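# Retrieve spanner from under UPS battery guard into tray

## Task

Pull out the spanner that has slipped beneath the transparent guard over the UPS batteries and leave it lying flat inside the tray. The exposed battery terminals and the link between them remain energised even though the breaker is off. The attempt fails if the spanner bridges any two terminals or if any part of the robot contacts a terminal. The hook lying on the bench is insulated and can be used.

## Robot and tools

Robot: two arms, left_arm and right_arm, each with a parallel two-finger gripper. Scene frame: origin at table-top height midway between the nominal bases, +x away from the robot over the table, +y toward left_arm, +z up. Calibrated bases: left_arm at (-0.021, +0.383, 0) m, right_arm at (+0.014, -0.429, 0) m, both almost unrotated. Reported hand positions, orientations, velocities and targets use each arm's own base frame. Fixed cameras and the table use the scene frame. Offsets use the axes of the arm's current Hand target. Gripper axes: fingers point along +z, open and close along x. end_effector_position is the point between the pads; fingertips reach 17.5 mm past it. A block about 10 cm long sticks out toward the gripper's -y and turns with it.

Row format (both execute_actions and move): one flat list of 18 numbers covering both arms, each in [-1, 1]: left dx, dy, dz, rx, ry, rz, left gripper position, force_limit, speed, then the same nine for the right arm. dx..rz are an offset from that arm's Hand target as it stood when the action or move began, not an absolute pose; 1.0 equals 0.6 m for dx/dy/dz and 180 degrees for the rotation vector rx/ry/rz. Sending six zeros re-requests the current Hand target. Gripper numbers are absolute commands: position +1 fully open (50 mm gap), about -0.65 pads touching, -1 means close until blocked; force_limit -1/0/+1 is about 20/102/185 N per pad; speed -1/0/+1 is 20/85/150 mm/s. Always resend an idle gripper's last three numbers, since 0 is a real command. force_limit and speed only apply after a position change of at least 0.01.

execute_actions(actions, cameras): actions is a list of actions; each action is up to 15 rows at 1/30 s per row, the last row held to fill 15 steps. Every row in an action counts from the same start pose. Repeating an offset in a new action moves further. An empty list returns state plus all camera images. cameras: list of names, ["all"], or []; unknown names invalidate the call.

move(target, speed, blend, stop_force, zero, blocking, cameras): straight-line path for each gripper toward an offset target (one 18-number row, or up to 15 rows all measured from the same starting Hand targets). speed in m/s, 0.002 to 3.6, default 0.25 (rotation capped at twice that in rad/s); one value or one per target. blend in metres rounds corners in a list; 0 stops at each. stop_force in N, 3 to 120, shared by both arms: ends an arm's path when the wrist sensor feels that much push against its travel; use slow speeds with it, do not rely on it while the gripper rotates, and omit it when backing away from something the gripper presses on. zero (only with stop_force, default true) re-zeroes before the move. blocking=false returns after about 0.5 s while motion continues (not allowed with stop_force). Paths do not avoid obstacles or the other arm; grippers lag and overshoot more at speed. Keep paths away from an arm's own base. The extra "move:" line reports the ending (done, off_target, moving, held, fault) and limits (paced = pose clipped, held = steps withheld). done means within 3 mm and 2 degrees, not that nothing was touched.

wait(seconds 0 to 10): lets time pass holding commands. stop(): brakes a running move; fingers continue. zoom_image(camera, region [x0, y0, x1, y1] pixels, at most 504 wide and high): closer look at the newest image of cam_head_left, cam_head_right, cam_high, cam_left_wrist or cam_right_wrist (all 672x504). zero_wrist_force(arm): tares that arm's wrist sensor. finished_scene(scene): integer number of the current scene; ends it irreversibly, and the goal must hold without the robot.

Results: per-arm end_effector_position (m), end_effector_quat_wxyz, velocities (m/s, rad/s), Hand target (last commanded pose after clipping; next offsets start here), Joint positions and torques, Wrist force/torque in the gripper's own axes plus the peak reading since last shown, Tool commands, and gripper object_status: 0 moving, 1 blocked while opening, 2 blocked while closing (a grip), 3 reached position or pads met. Opening in mm is about (250 - position_measured) x 0.202. "within noise" means the arm is still. A gripper may settle short of Hand target; send the remaining distance as an offset.

Limits and hazards: orientation commands are clipped to 32 degrees from the current orientation per step. Arms are stiff: commanding even slightly past a firm contact can trigger a fault stop (about 150 N external force, or joint contact torque at 142 N m for shoulder/elbow, 26.6 N m for wrists), halting the arm 10 s. Motors overheat when holding loads, reaching far, or pushing into something; at 85 °C the arm brakes for 30 s or more. A clearance check withholds commands bringing arms too close, but contact between arms can still occur and can fail the task. Avoid dropping, slamming, or releasing moving parts; nothing may end up off the table. Here, keep the spanner and all robot parts clear of the live terminals and link; the insulated hook is the safe tool for reaching under the guard.

Each tool is called after "Emit:" in YAML: its name, and indented under it one key for each argument.

## Session

Emit:
execute_actions:
  actions: []

Scene clock: 0.00 s.
left_arm: end_effector_position=(+0.4205, +0.3386, +0.1090) position_measured=3 object_status=3 end_effector_quat_wxyz=(-0.012, +0.274, +0.961, +0.037) | right_arm: end_effector_position=(+0.0582, +0.0849, +0.3580) position_measured=3 object_status=3 end_effector_quat_wxyz=(-0.341, -0.208, +0.914, -0.073)
Joint positions: left_arm=[0.392 -1.374 1.954 -2.178 -1.498 -0.623] | right_arm=[4.309 -0.977 -1.925 -2.382 2.023 -0.985]
Joint velocities: within noise
Joint torques (N m): no reading
Wrist force (N): no reading
Wrist torque (N m): no reading
Wrist force, peak (N): no reading
Hand target: left_arm +0.4205, +0.3386, +0.1090; -0.012, +0.274, +0.961, +0.037 | right_arm +0.0582, +0.0849, +0.3580; -0.341, -0.208, +0.914, -0.073
Tool commands: left_gripper/position=+1.0 left_gripper/force_limit=+1.0 left_gripper/speed=+1.0 right_gripper/position=+1.0 right_gripper/force_limit=+1.0 right_gripper/speed=+1.0

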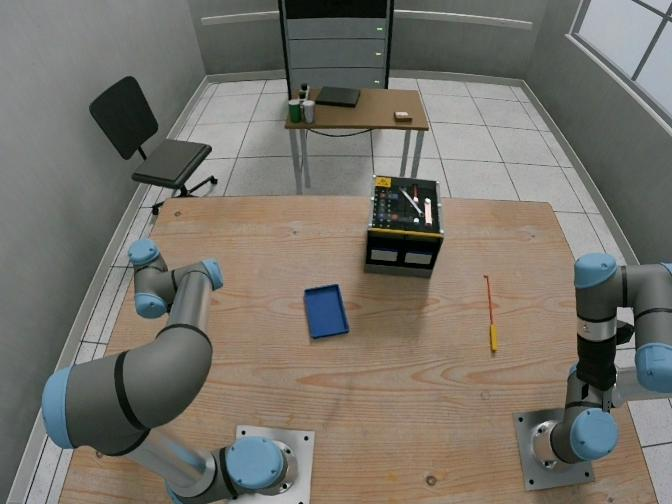

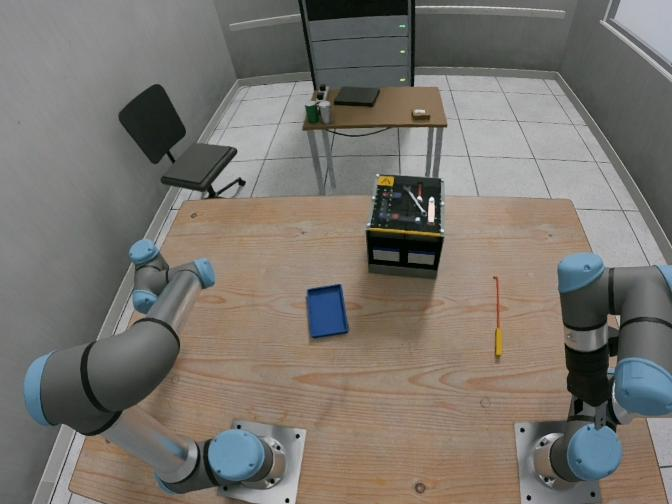

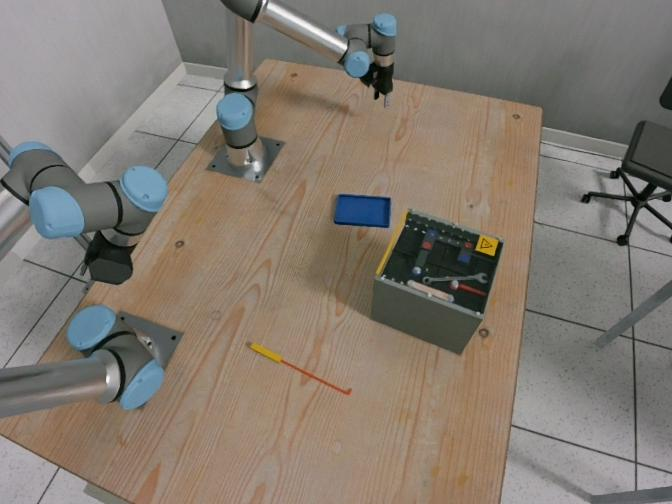

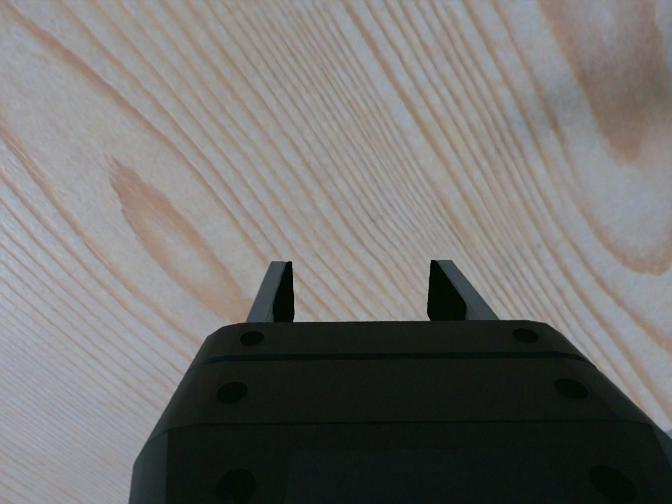

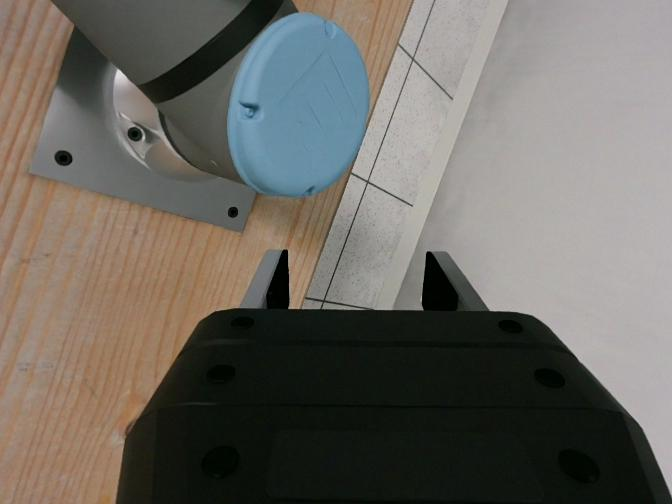

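Emit:
zoom_image:
  camera: "cam_head_left"
  region: [350, 160, 460, 290]

Emit:
zoom_image:
  camera: "cam_high"
  region: [360, 200, 520, 360]

Emit:
zoom_image:
  camera: "cam_head_right"
  region: [350, 160, 460, 290]

Scaled by 3.877 from the camera's 672x504 image, which has a finer 960x720 frame.

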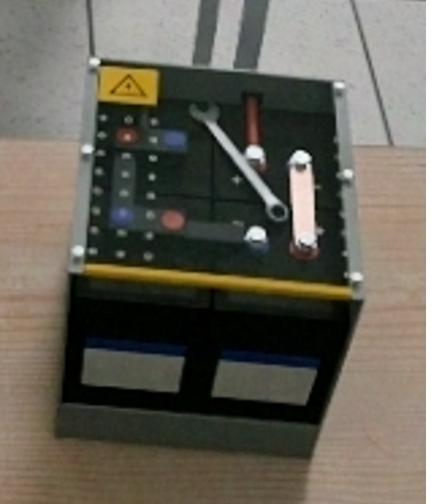

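Scaled by 3.150 from the camera's 672x504 image, which has a finer 960x720 frame.

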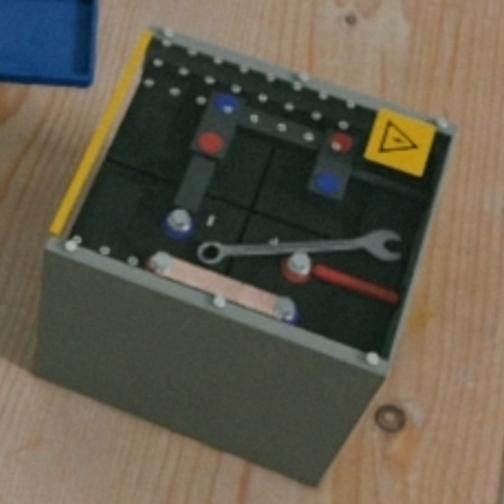

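Scaled by 3.877 from the camera's 672x504 image, which has a finer 960x720 frame.

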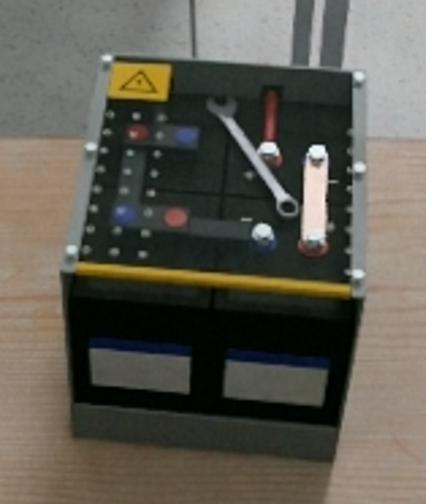

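Emit:
move:
  target: [-0.881,-0.473,-0.470,0.3726,-0.107,-0.154,1,1,1,-0.580,-0.178,-0.0445,-0.239,-0.134,0.648,1,1,1]
  cameras: ["all"]
  speed: 0.4

Scene clock: 5.40 s.
left_arm: end_effector_position=(+0.7210, -0.2014, +0.3488) position_measured=3 object_status=3 end_effector_quat_wxyz=(+0.000, +0.000, +0.846, -0.534) | right_arm: end_effector_position=(+0.3570, +0.1105, +0.1499) position_measured=3 object_status=3 end_effector_quat_wxyz=(+0.000, +0.750, +0.662, -0.001)
Joint positions: left_arm=[-0.141 -0.996 1.219 -2.081 -2.676 -1.889] | right_arm=[3.806 -1.319 -2.257 -1.139 1.571 0.79]
Joint torques (N m): left_arm=[-0.59 -42.53 -31.81 -4.9 -3.47 -1.62] | right_arm=[-11.48 12.46 35.24 4.96 -1.02 2.41]
Wrist force (N): left_arm=[-0.3 -3.0 0.6] | right_arm=[-0.7 1.2 -0.4]
Wrist torque (N m): left_arm=[-0.29 -0.02 0.00] | right_arm=[0.20 0.28 0.00]
Wrist force, peak (N): left_arm=[-1.3 -4.7 1.9] | right_arm=[-0.7 2.1 0.3]
Hand target: left_arm +0.7210, -0.2015, +0.3487; +0.000, +0.000, +0.846, -0.534 | right_arm +0.3570, +0.1104, +0.1499; +0.000, +0.750, +0.661, -0.001
Off the commanded pose: left_arm 0.000 m, 0 deg | right_arm 0.000 m, 0 deg.
move: done
camera_calibration:
cam_left_wrist: T_world_to_cam=[[-0.999931, 0.0116744, -0.00110459, 0.734381], [0.00908038, 0.711245, -0.702886, 0.399588], [-0.00742013, -0.702847, -0.711302, 0.244555], [0, 0, 0, 1]] pos_world=[0.732516, -0.120893, 0.455629]
cam_right_wrist: T_world_to_cam=[[0.110017, 0.993922, -0.00386241, -0.140625], [0.935173, -0.102197, 0.339129, -0.355299], [0.336673, -0.0409221, -0.940732, 0.156686], [0, 0, 0, 1]] pos_world=[0.294985, 0.109872, 0.267348]

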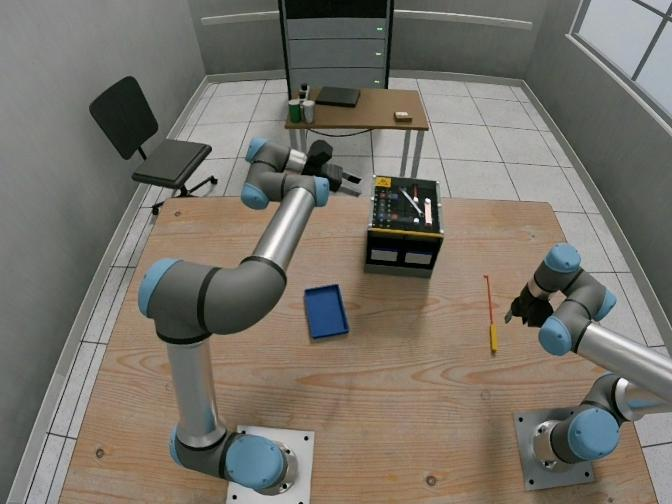

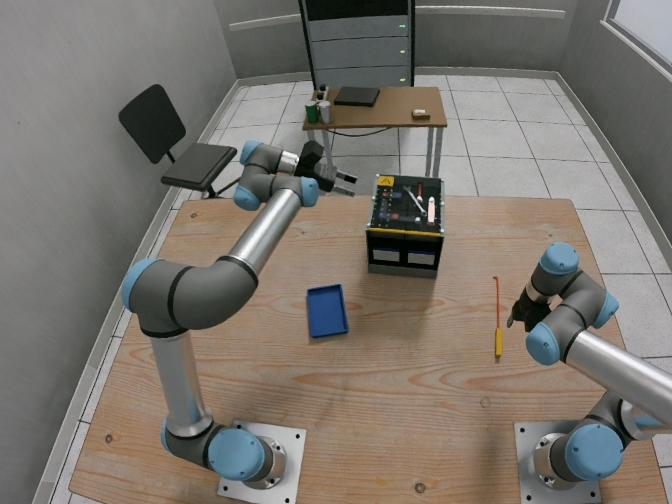

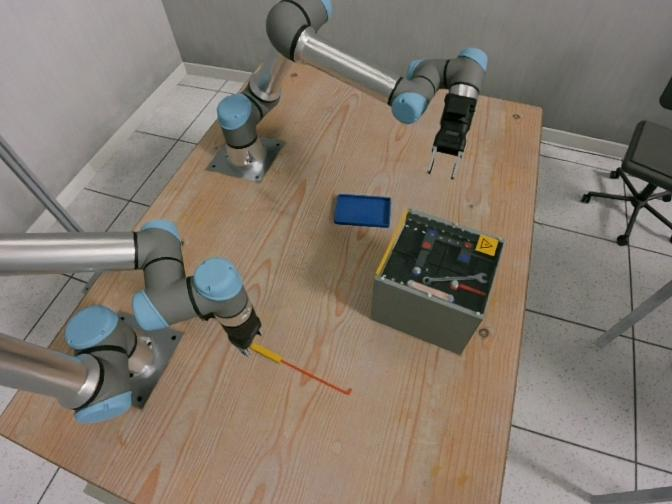

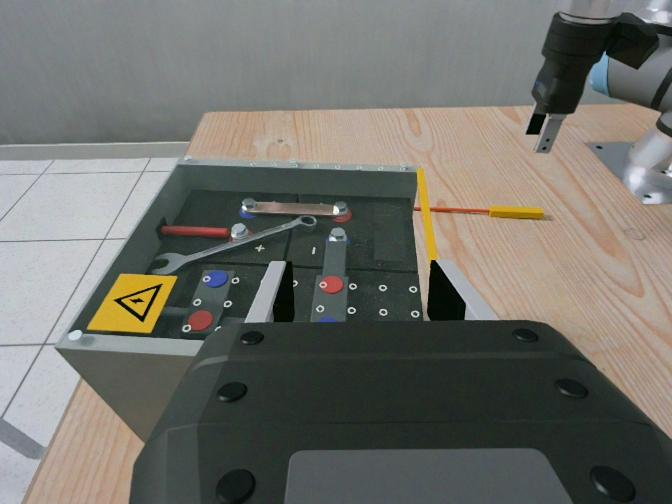

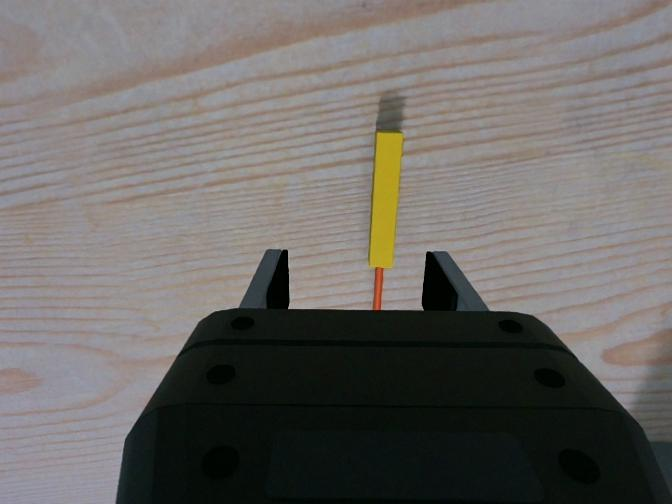

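Emit:
zoom_image:
  camera: "cam_left_wrist"
  region: [130, 150, 450, 350]

Emit:
zoom_image:
  camera: "cam_high"
  region: [240, 330, 360, 410]

Scaled by 1.575 from the camera's 672x504 image, which has a finer 960x720 frame.

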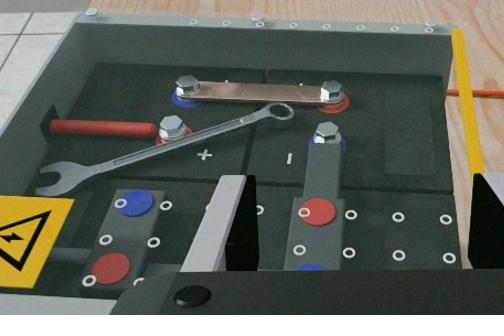

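Scaled by 4.200 from the camera's 672x504 image, which has a finer 960x720 frame.

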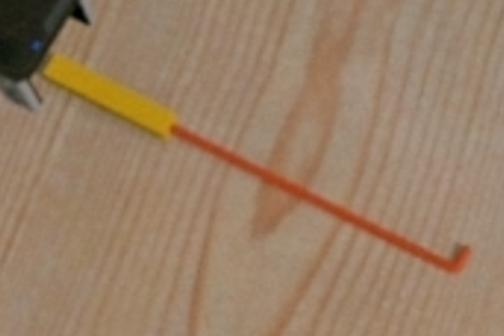

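Emit:
move:
  target:
    - [0,0,0,0,0,0,1,1,1,0.0438,-0.0055,0.06,0,0,0,1,1,1]
    - [0,0,0,0,0,0,1,1,1,0.0438,-0.0055,0.2133,0,0,0,1,1,1]
  cameras: ["cam_right_wrist"]
  stop_force: 15
  speed: [0.2,0.08]

Emit:
move:
  target: [0,0,0,0,0,0,1,1,1,0,0,0,0,0,0,-1,-0.7,-0.5]
  cameras: ["cam_right_wrist"]

Scene clock: 8.93 s.
left_arm: end_effector_position=(+0.7210, -0.2015, +0.3487) position_measured=3 object_status=3 end_effector_quat_wxyz=(+0.000, +0.000, +0.846, -0.534) | right_arm: end_effector_position=(+0.3569, +0.1368, +0.0219) position_measured=3 object_status=3 end_effector_quat_wxyz=(+0.000, +0.750, +0.661, -0.001)
Joint positions: left_arm=[-0.141 -0.996 1.219 -2.082 -2.676 -1.889] | right_arm=[3.864 -1.603 -2.434 -0.677 1.571 0.847]
Joint torques (N m): left_arm=[-5.82 -41.42 -26.22 -4.48 -3.53 -1.83] | right_arm=[-10.46 6.53 26.43 5.91 0.26 -1.81]
Wrist force (N): left_arm=[-0.1 -3.1 0.5] | right_arm=[-0.9 1.1 -0.1]
Wrist torque (N m): left_arm=[-0.30 -0.06 0.02] | right_arm=[0.20 0.36 0.06]
Wrist force, peak (N): left_arm=[-0.2 -3.3 0.5] | right_arm=[-2.5 1.7 -2.9]
Hand target: left_arm +0.7210, -0.2015, +0.3487; +0.000, +0.000, +0.846, -0.534 | right_arm +0.3569, +0.1368, +0.0219; +0.000, +0.750, +0.661, -0.001
Off the commanded pose: left_arm 0.000 m, 0 deg | right_arm 0.000 m, 0 deg.
move: done
camera_calibration:
cam_right_wrist: T_world_to_cam=[[0.110079, 0.993916, -0.00370943, -0.167287], [0.935101, -0.102298, 0.339295, -0.309097], [0.336851, -0.0408178, -0.940673, 0.0373066], [0, 0, 0, 1]] pos_world=[0.294885, 0.136172, 0.139348]
Images, in order (width x height): cam_right_wrist 672x504.

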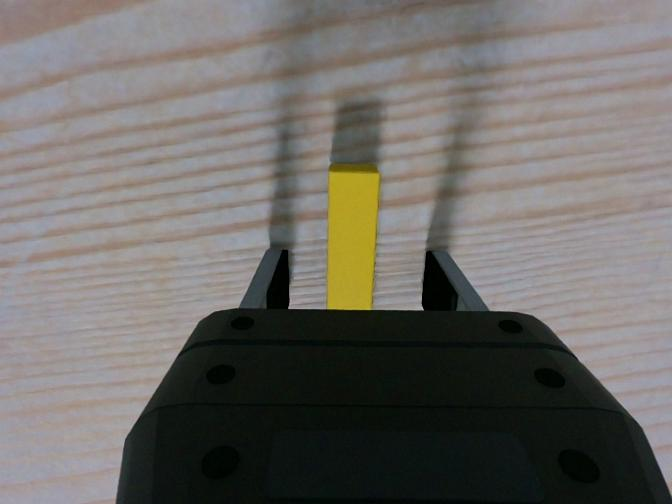

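Scene clock: 9.80 s.
left_arm: end_effector_position=(+0.7210, -0.2015, +0.3487) position_measured=3 object_status=3 end_effector_quat_wxyz=(+0.000, +0.000, +0.846, -0.534) | right_arm: end_effector_position=(+0.3569, +0.1368, +0.0219) position_measured=173 object_status=2 end_effector_quat_wxyz=(+0.000, +0.750, +0.661, -0.001)
Joint positions: left_arm=[-0.141 -0.996 1.219 -2.082 -2.676 -1.889] | right_arm=[3.864 -1.603 -2.434 -0.677 1.571 0.847]
Joint torques (N m): left_arm=[-5.48 -41.43 -24.48 -4.47 -3.84 -1.73] | right_arm=[-11.21 7.25 26.61 5.02 1.18 -1.61]
Wrist force (N): left_arm=[0.0 -3.1 0.3] | right_arm=[-0.8 0.9 -0.1]
Wrist torque (N m): left_arm=[-0.31 -0.06 0.02] | right_arm=[0.18 0.34 0.06]
Wrist force, peak (N): left_arm=[-0.2 -3.2 0.5] | right_arm=[-1.4 0.9 -0.5]
Hand target: left_arm +0.7210, -0.2015, +0.3487; +0.000, +0.000, +0.846, -0.534 | right_arm +0.3569, +0.1368, +0.0219; +0.000, +0.750, +0.661, -0.001
Off the commanded pose: left_arm 0.000 m, 0 deg | right_arm 0.000 m, 0 deg.
move: done
camera_calibration:
cam_right_wrist: T_world_to_cam=[[0.110079, 0.993916, -0.00370943, -0.167298], [0.935101, -0.102298, 0.339295, -0.309191], [0.336851, -0.0408178, -0.940673, 0.0372729], [0, 0, 0, 1]] pos_world=[0.294985, 0.136172, 0.139348]
Images, in order (width x height): cam_right_wrist 672x504.

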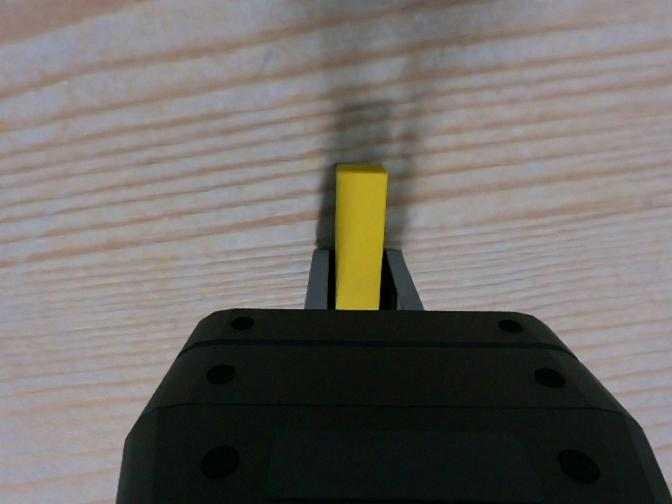

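Emit:
move:
  target:
    - [0,0,0,0,0,0,1,1,1,0,0,-0.25,0,0,0,-1,-0.7,-0.5]
    - [0,0,0,0,0,0,1,1,1,0.476,-0.129,-0.45,0,-0.2778,0,-1,-0.7,-0.5]
  cameras: ["all"]
  speed: 0.25
  blend: 0.05

Emit:
zoom_image:
  camera: "cam_left_wrist"
  region: [130, 100, 560, 350]

Emit:
zoom_image:
  camera: "cam_high"
  region: [300, 150, 520, 360]

Emit:
zoom_image:
  camera: "cam_head_left"
  region: [330, 160, 490, 350]

Scene clock: 13.40 s.
left_arm: end_effector_position=(+0.7210, -0.2015, +0.3487) position_measured=3 object_status=3 end_effector_quat_wxyz=(+0.000, +0.000, +0.846, -0.534) | right_arm: end_effector_position=(+0.3161, +0.4301, +0.2918) position_measured=173 object_status=2 end_effector_quat_wxyz=(+0.279, +0.679, +0.600, -0.318) end_effector_velocity=(+0.000, +0.000, +0.001) end_effector_angular_velocity=(-0.004, +0.001, +0.000)
Joint positions: left_arm=[-0.141 -0.996 1.219 -2.082 -2.676 -1.889] | right_arm=[4.402 -2.186 -0.893 -2.498 1.43 1.45]
Joint velocities: left_arm=[within noise] | right_arm=[0 -0.001 0.003 -0.005 0 0]
Joint torques (N m): left_arm=[-5.24 -44 -23.31 -3.9 -3.53 -1.71] | right_arm=[-4.07 37.28 33.74 -2.92 -1.67 -0.54]
Wrist force (N): left_arm=[-0.2 -3.0 0.5] | right_arm=[-1.0 2.2 0.3]
Wrist torque (N m): left_arm=[-0.28 -0.04 0.02] | right_arm=[0.35 0.92 0.00]
Wrist force, peak (N): left_arm=[-0.2 -3.2 0.6] | right_arm=[-1.0 0.9 3.7]
Hand target: left_arm +0.7210, -0.2015, +0.3487; +0.000, +0.000, +0.846, -0.534 | right_arm +0.3161, +0.4301, +0.2917; +0.280, +0.679, +0.600, -0.318
Off the commanded pose: left_arm 0.000 m, 0 deg | right_arm 0.000 m, 0 deg.
move: done
camera_calibration:
cam_left_wrist: T_world_to_cam=[[-0.999932, 0.0116033, -0.0010346, 0.734341], [0.00897958, 0.711146, -0.702987, 0.399696], [-0.00742123, -0.702948, -0.711202, 0.244499], [0, 0, 0, 1]] pos_world=[0.732516, -0.120893, 0.455628]
cam_right_wrist: T_world_to_cam=[[0.0642796, 0.636982, -0.768194, -0.0622768], [0.96683, 0.150936, 0.206055, -0.412572], [0.247201, -0.755958, -0.606151, 0.555122], [0, 0, 0, 1]] pos_world=[0.265663, 0.52159, 0.373659]

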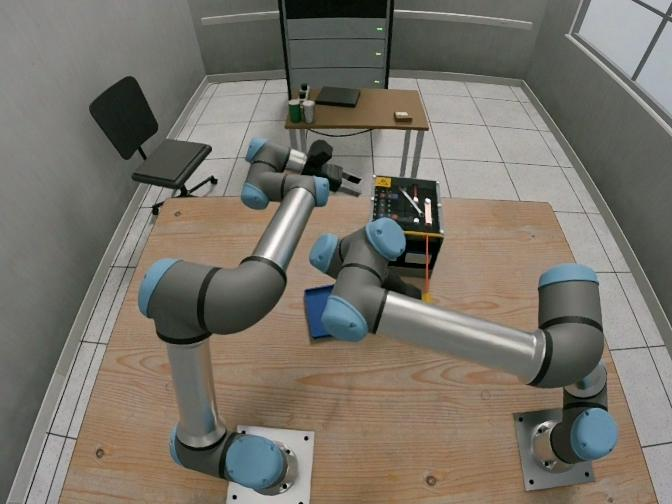

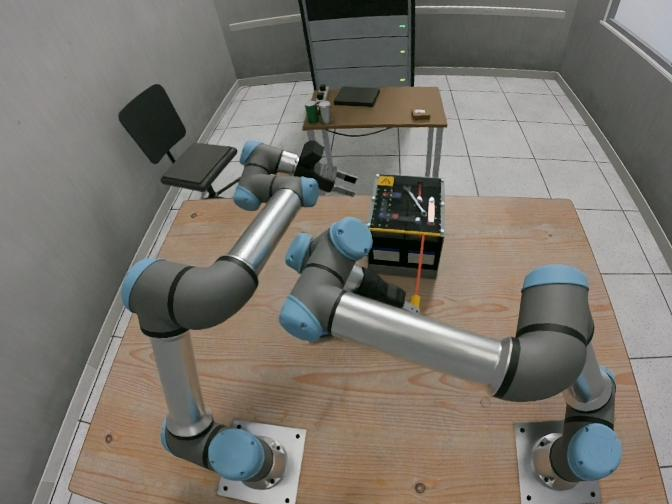

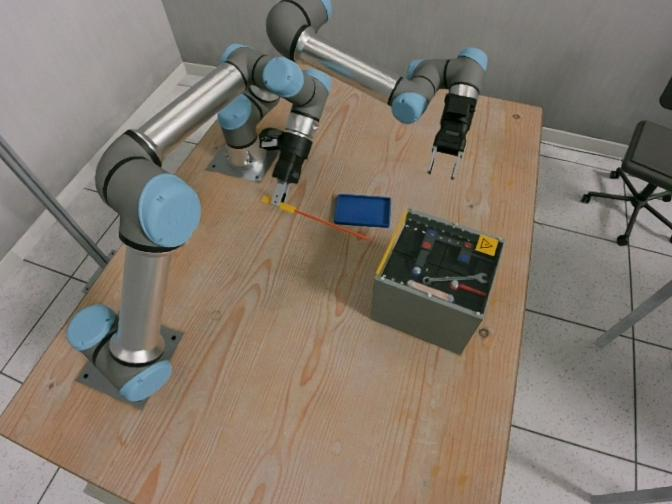

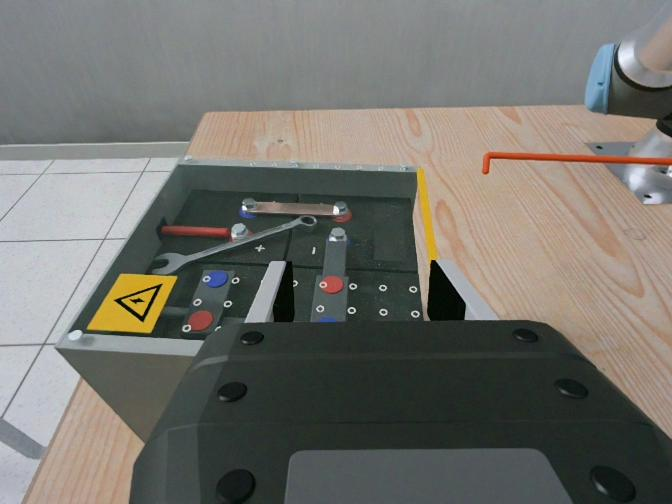

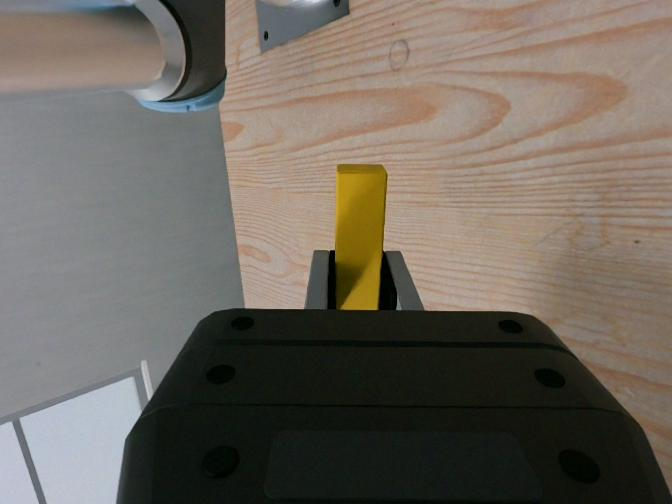

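Scaled by 1.172 from the camera's 672x504 image, which has a finer 960x720 frame.

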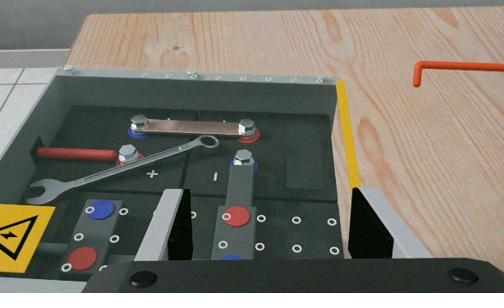

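Scaled by 2.291 from the camera's 672x504 image, which has a finer 960x720 frame.

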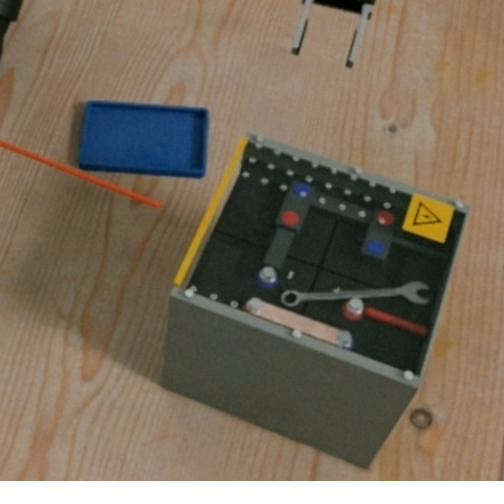

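Scaled by 2.653 from the camera's 672x504 image, which has a finer 960x720 frame.

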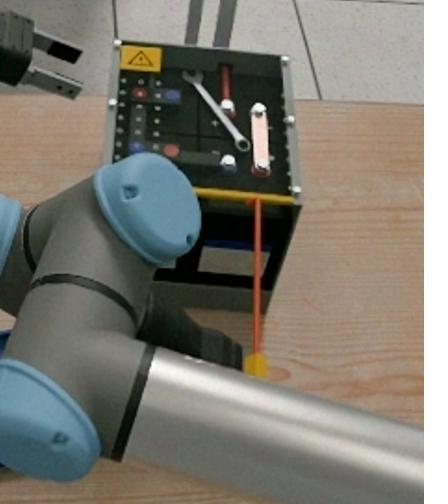

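Emit:
move:
  target: [0,0,0,0,0,0,1,1,1,0.0715,0.0295,0.0858,0,-0.1667,0,-1,-0.7,-0.5]
  cameras: ["all"]
  speed: 0.15

Emit:
zoom_image:
  camera: "cam_left_wrist"
  region: [230, 130, 550, 350]

Emit:
zoom_image:
  camera: "cam_high"
  region: [340, 190, 500, 350]

Emit:
zoom_image:
  camera: "cam_head_left"
  region: [350, 160, 460, 290]

Scene clock: 17.00 s.
left_arm: end_effector_position=(+0.7210, -0.2015, +0.3487) position_measured=3 object_status=3 end_effector_quat_wxyz=(+0.000, +0.000, +0.846, -0.534) | right_arm: end_effector_position=(+0.3322, +0.4160, +0.2258) position_measured=173 object_status=2 end_effector_quat_wxyz=(+0.425, +0.574, +0.507, -0.483)
Joint positions: left_arm=[-0.141 -0.996 1.219 -2.082 -2.676 -1.889] | right_arm=[4.39 -2.51 -0.747 -2.85 1.377 1.535]
Joint torques (N m): left_arm=[-4.89 -45.04 -24.23 -3.44 -3.53 -1.56] | right_arm=[0.53 55.65 16.53 -0.56 1.3 -2.04]
Wrist force (N): left_arm=[0.0 -3.1 0.6] | right_arm=[-0.2 2.4 1.1]
Wrist torque (N m): left_arm=[-0.29 -0.06 0.02] | right_arm=[0.38 1.15 -0.09]
Wrist force, peak (N): left_arm=[-0.2 -3.3 0.5] | right_arm=[-1.3 2.8 0.8]
Hand target: left_arm +0.7210, -0.2015, +0.3487; +0.000, +0.000, +0.846, -0.534 | right_arm +0.3321, +0.4160, +0.2258; +0.425, +0.574, +0.507, -0.483
Off the commanded pose: left_arm 0.000 m, 0 deg | right_arm 0.000 m, 0 deg.
move: done
camera_calibration:
cam_left_wrist: T_world_to_cam=[[-0.999932, 0.0116033, -0.0010346, 0.734341], [0.00897958, 0.711146, -0.702987, 0.399696], [-0.00742123, -0.702948, -0.711202, 0.244499], [0, 0, 0, 1]] pos_world=[0.732516, -0.120893, 0.455628]
cam_right_wrist: T_world_to_cam=[[0.00544313, 0.170633, -0.98532, 0.157564], [0.975053, 0.217749, 0.0430951, -0.406145], [0.221906, -0.960973, -0.165191, 0.494612], [0, 0, 0, 1]] pos_world=[0.285398, 0.53686, 0.254459]

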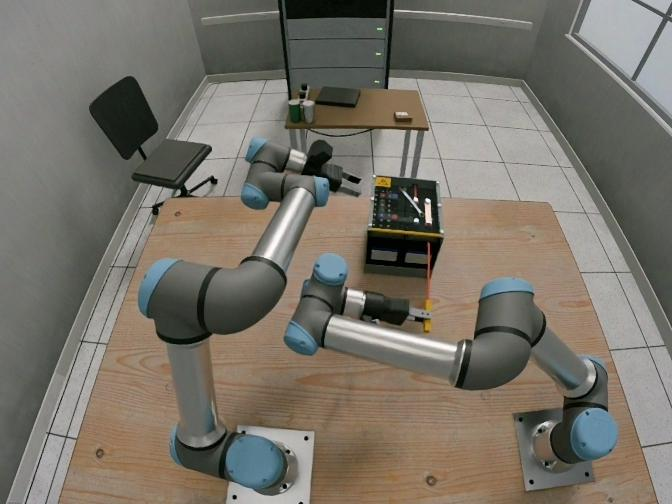

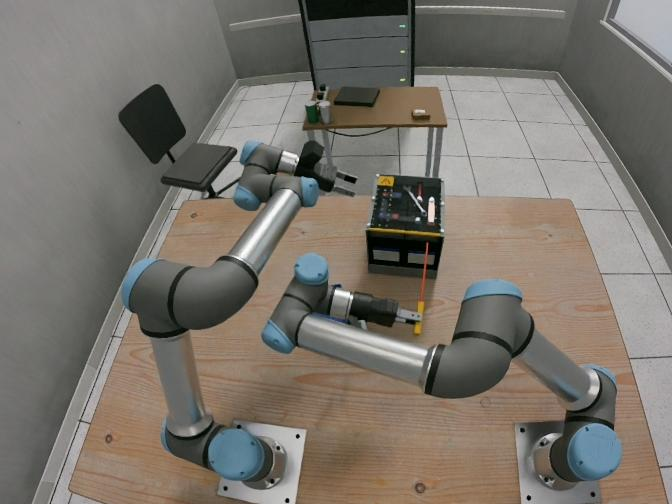

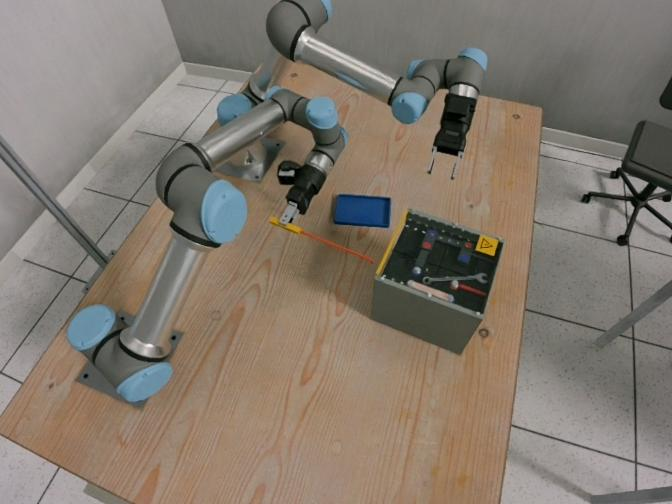

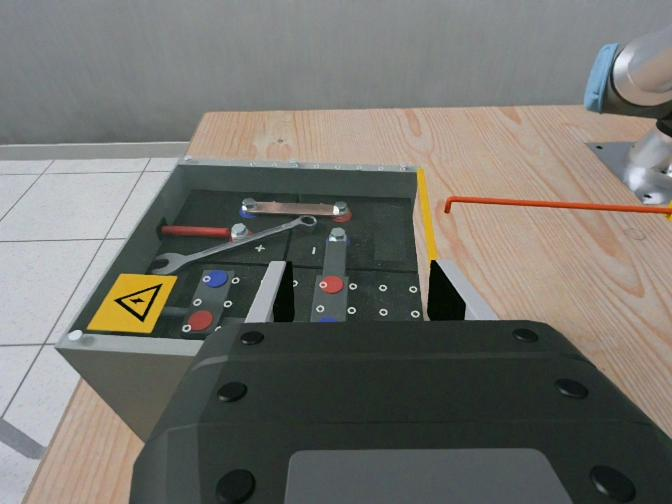

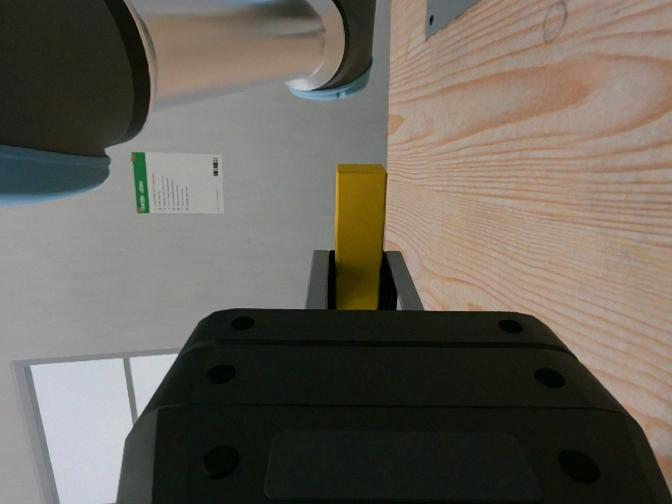

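Scaled by 1.575 from the camera's 672x504 image, which has a finer 960x720 frame.

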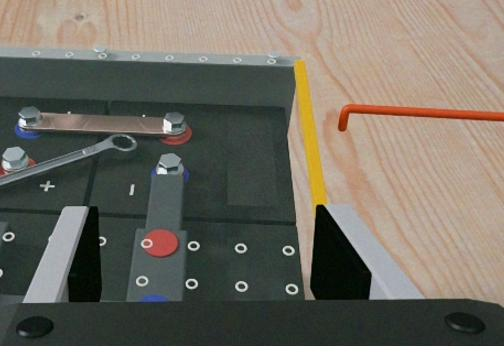

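Scaled by 3.150 from the camera's 672x504 image, which has a finer 960x720 frame.

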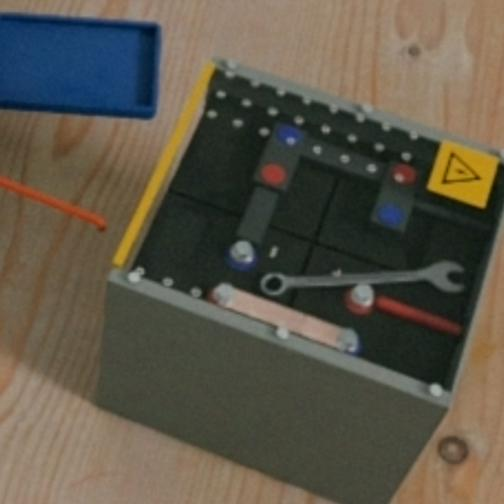

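Scaled by 3.877 from the camera's 672x504 image, which has a finer 960x720 frame.

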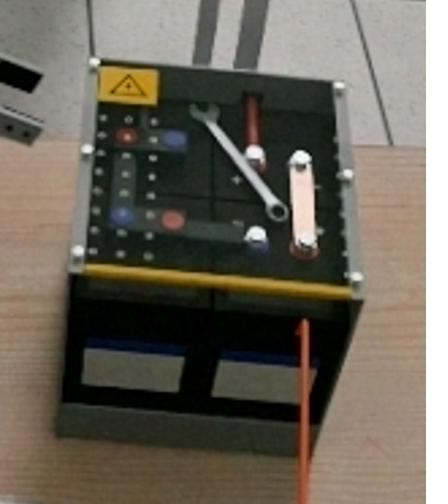

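Emit:
move:
  target: [0,0,0,0,0,0,1,1,1,0.0017,0.1728,-0.0288,0,0,0,-1,-0.7,-0.5]
  cameras: ["cam_head_left","cam_left_wrist","cam_high"]
  speed: 0.06
  stop_force: 8

Emit:
zoom_image:
  camera: "cam_left_wrist"
  region: [230, 150, 430, 290]

Emit:
zoom_image:
  camera: "cam_high"
  region: [370, 210, 470, 310]

Emit:
zoom_image:
  camera: "cam_head_left"
  region: [360, 170, 450, 260]

Scene clock: 20.40 s.
left_arm: end_effector_position=(+0.7210, -0.2015, +0.3487) position_measured=3 object_status=3 end_effector_quat_wxyz=(+0.000, +0.000, +0.846, -0.534) | right_arm: end_effector_position=(+0.4367, +0.4196, +0.2274) position_measured=173 object_status=2 end_effector_quat_wxyz=(+0.426, +0.574, +0.508, -0.481)
Joint positions: left_arm=[-0.141 -0.996 1.219 -2.082 -2.676 -1.889] | right_arm=[4.268 -2.867 -0.035 -3.196 1.254 1.512]
Joint torques (N m): left_arm=[-5.02 -45.87 -24.67 -2.86 -3.55 -1.81] | right_arm=[12.51 52.45 30.79 -4.74 -1.04 2.37]
Wrist force (N): left_arm=[-0.1 -3.2 0.5] | right_arm=[0.4 2.7 1.1]
Wrist torque (N m): left_arm=[-0.31 -0.06 0.01] | right_arm=[0.41 1.11 -0.15]
Wrist force, peak (N): left_arm=[-0.2 -3.3 0.5] | right_arm=[0.4 3.7 1.4]
Hand target: left_arm +0.7210, -0.2015, +0.3487; +0.000, +0.000, +0.846, -0.534 | right_arm +0.4371, +0.4202, +0.2276; +0.425, +0.574, +0.507, -0.483
Off the commanded pose: left_arm 0.000 m, 0 deg | right_arm 0.001 m, 0 deg.
elbow stopped short (right arm): the move would have taken joint 3 (elbow) straighter than the controller allows.
move: done
camera_calibration:
cam_left_wrist: T_world_to_cam=[[-0.999932, 0.0116033, -0.0010346, 0.734341], [0.00897958, 0.711146, -0.702987, 0.399696], [-0.00742123, -0.702948, -0.711202, 0.244499], [0, 0, 0, 1]] pos_world=[0.732516, -0.120893, 0.455628]
Images, in order (width x height): cam_head_left 672x504, cam_high 672x504, cam_left_wrist 672x504.

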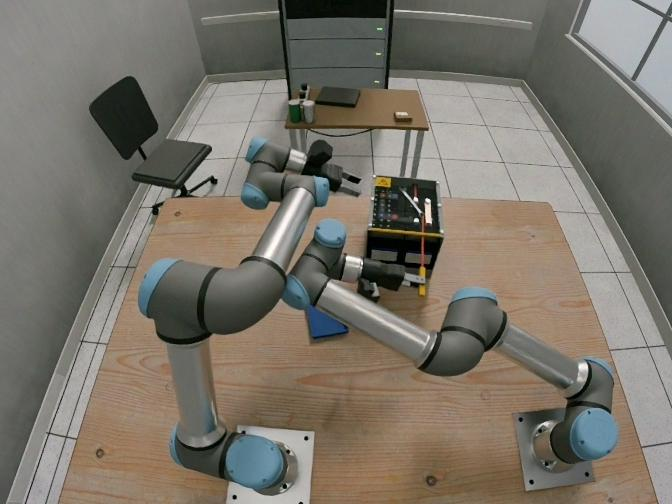

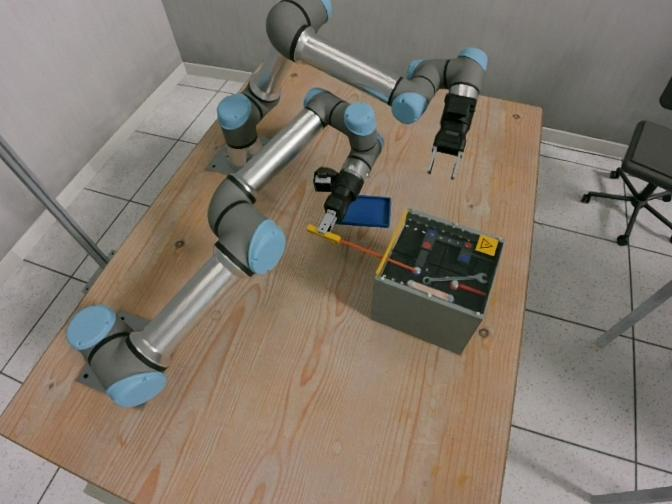

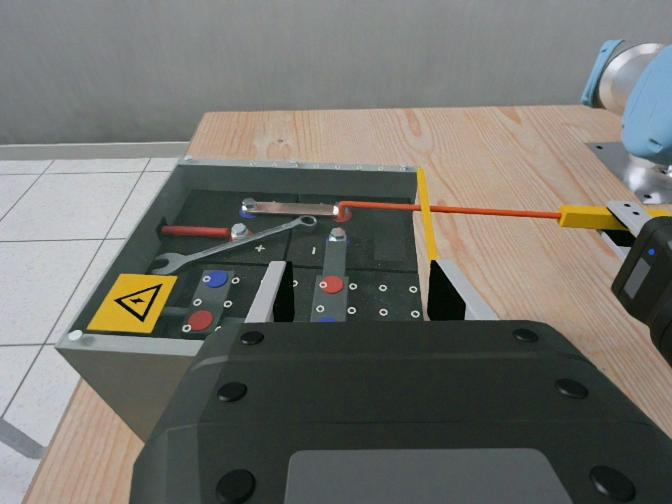

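Scaled by 2.520 from the camera's 672x504 image, which has a finer 960x720 frame.

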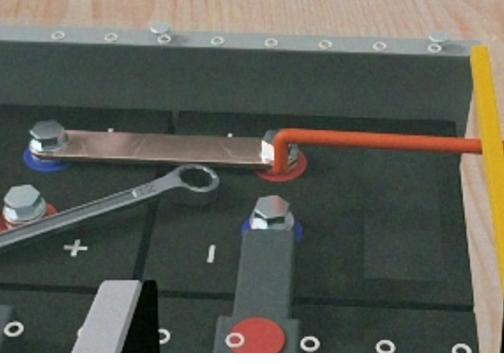

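Scaled by 5.040 from the camera's 672x504 image, which has a finer 960x720 frame.

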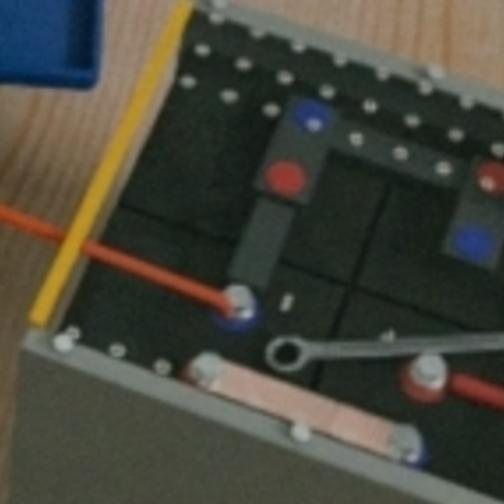

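Scaled by 5.600 from the camera's 672x504 image, which has a finer 960x720 frame.

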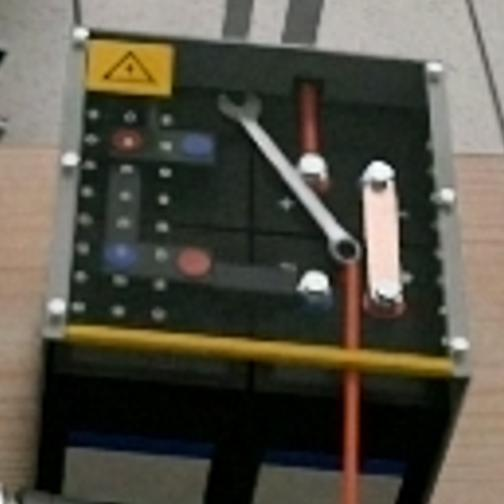

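Emit:
move:
  target: [0,0,0,0,0,0,1,1,1,-0.0162,0.0663,0.1107,-0.0821,0,-0.0145,-1,-0.7,-0.5]
  cameras: ["cam_head_left","cam_left_wrist","cam_high"]
  speed: 0.06
  stop_force: 12

Emit:
zoom_image:
  camera: "cam_left_wrist"
  region: [230, 150, 430, 290]

Emit:
zoom_image:
  camera: "cam_high"
  region: [370, 210, 470, 310]

Emit:
zoom_image:
  camera: "cam_head_left"
  region: [360, 170, 450, 260]

Scene clock: 24.47 s.
left_arm: end_effector_position=(+0.7210, -0.2015, +0.3487) position_measured=3 object_status=3 end_effector_quat_wxyz=(+0.000, +0.000, +0.846, -0.534) | right_arm: end_effector_position=(+0.4682, +0.3486, +0.2257) position_measured=173 object_status=2 end_effector_quat_wxyz=(+0.484, +0.503, +0.577, -0.423)
Joint positions: left_arm=[-0.141 -0.996 1.219 -2.082 -2.676 -1.889] | right_arm=[4.269 -2.434 -0.888 -2.754 1 1.457]
Joint torques (N m): left_arm=[-4.55 -46.51 -25.47 -2.24 -3.36 -1.59] | right_arm=[8.34 43.64 16.56 -4.38 -1.65 2.27]
Wrist force (N): left_arm=[-0.2 -3.2 0.6] | right_arm=[-0.5 2.6 1.4]
Wrist torque (N m): left_arm=[-0.32 -0.04 0.02] | right_arm=[0.38 1.18 -0.07]
Wrist force, peak (N): left_arm=[-0.1 -3.3 0.6] | right_arm=[-0.1 3.3 2.3]
Hand target: left_arm +0.7210, -0.2015, +0.3487; +0.000, +0.000, +0.846, -0.534 | right_arm +0.4682, +0.3486, +0.2257; +0.484, +0.503, +0.578, -0.423
Off the commanded pose: left_arm 0.000 m, 0 deg | right_arm 0.000 m, 0 deg.
move: done
camera_calibration:
cam_left_wrist: T_world_to_cam=[[-0.999932, 0.0116033, -0.0010346, 0.734341], [0.00897958, 0.711146, -0.702987, 0.399696], [-0.00742123, -0.702948, -0.711202, 0.244499], [0, 0, 0, 1]] pos_world=[0.732516, -0.120893, 0.455628]
Images, in order (width x height): cam_head_left 672x504, cam_high 672x504, cam_left_wrist 672x504.

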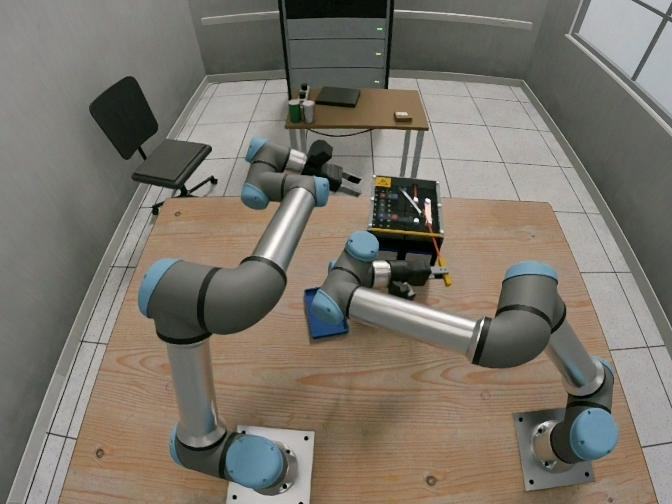

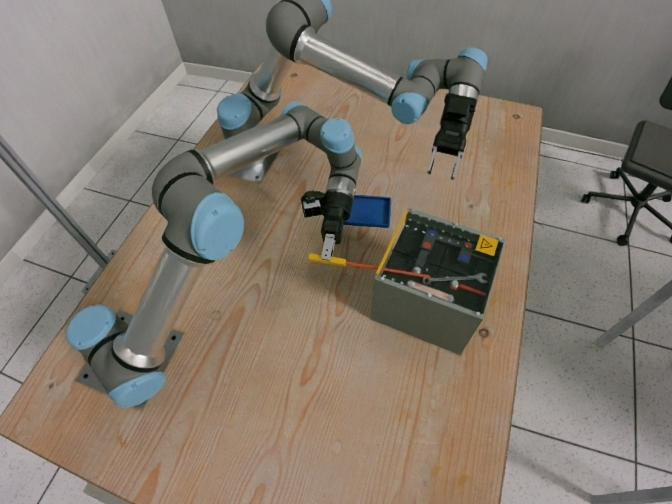

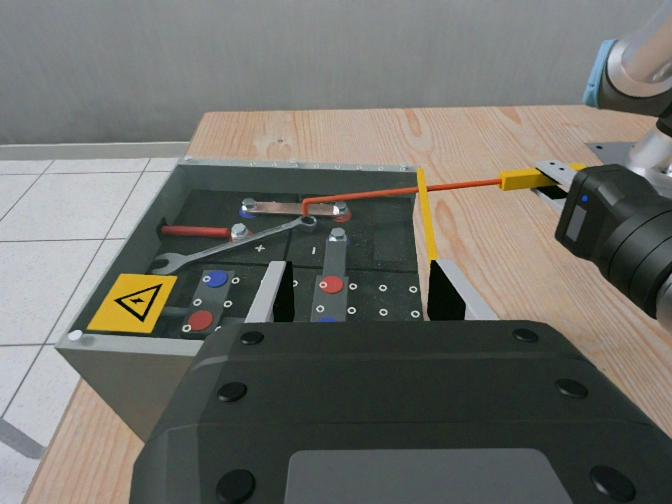

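Scaled by 2.520 from the camera's 672x504 image, which has a finer 960x720 frame.

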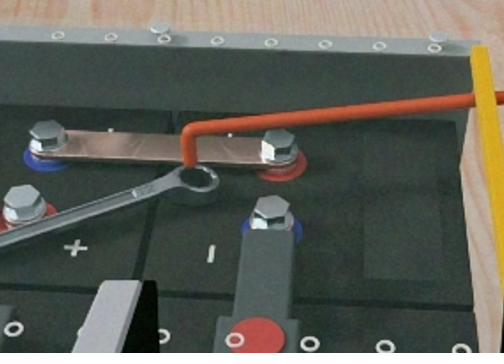

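Scaled by 5.040 from the camera's 672x504 image, which has a finer 960x720 frame.

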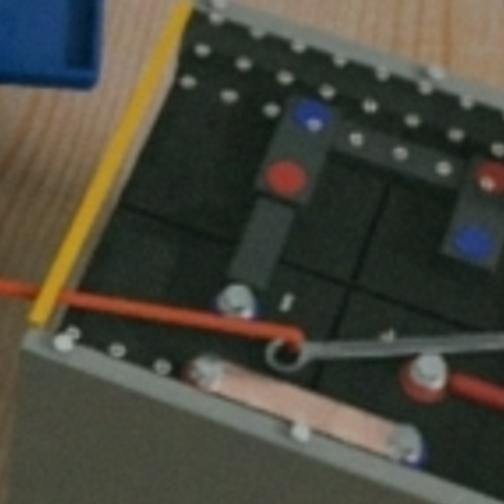

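Scaled by 5.600 from the camera's 672x504 image, which has a finer 960x720 frame.

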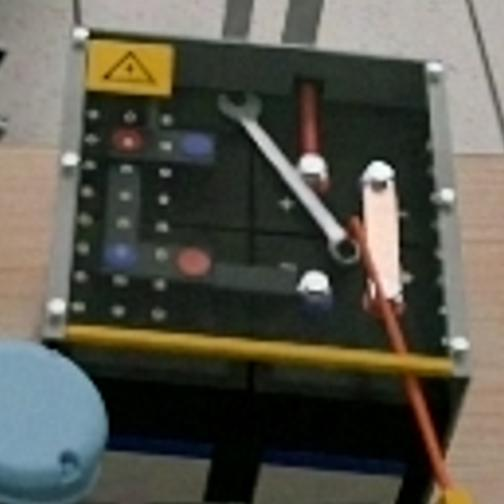

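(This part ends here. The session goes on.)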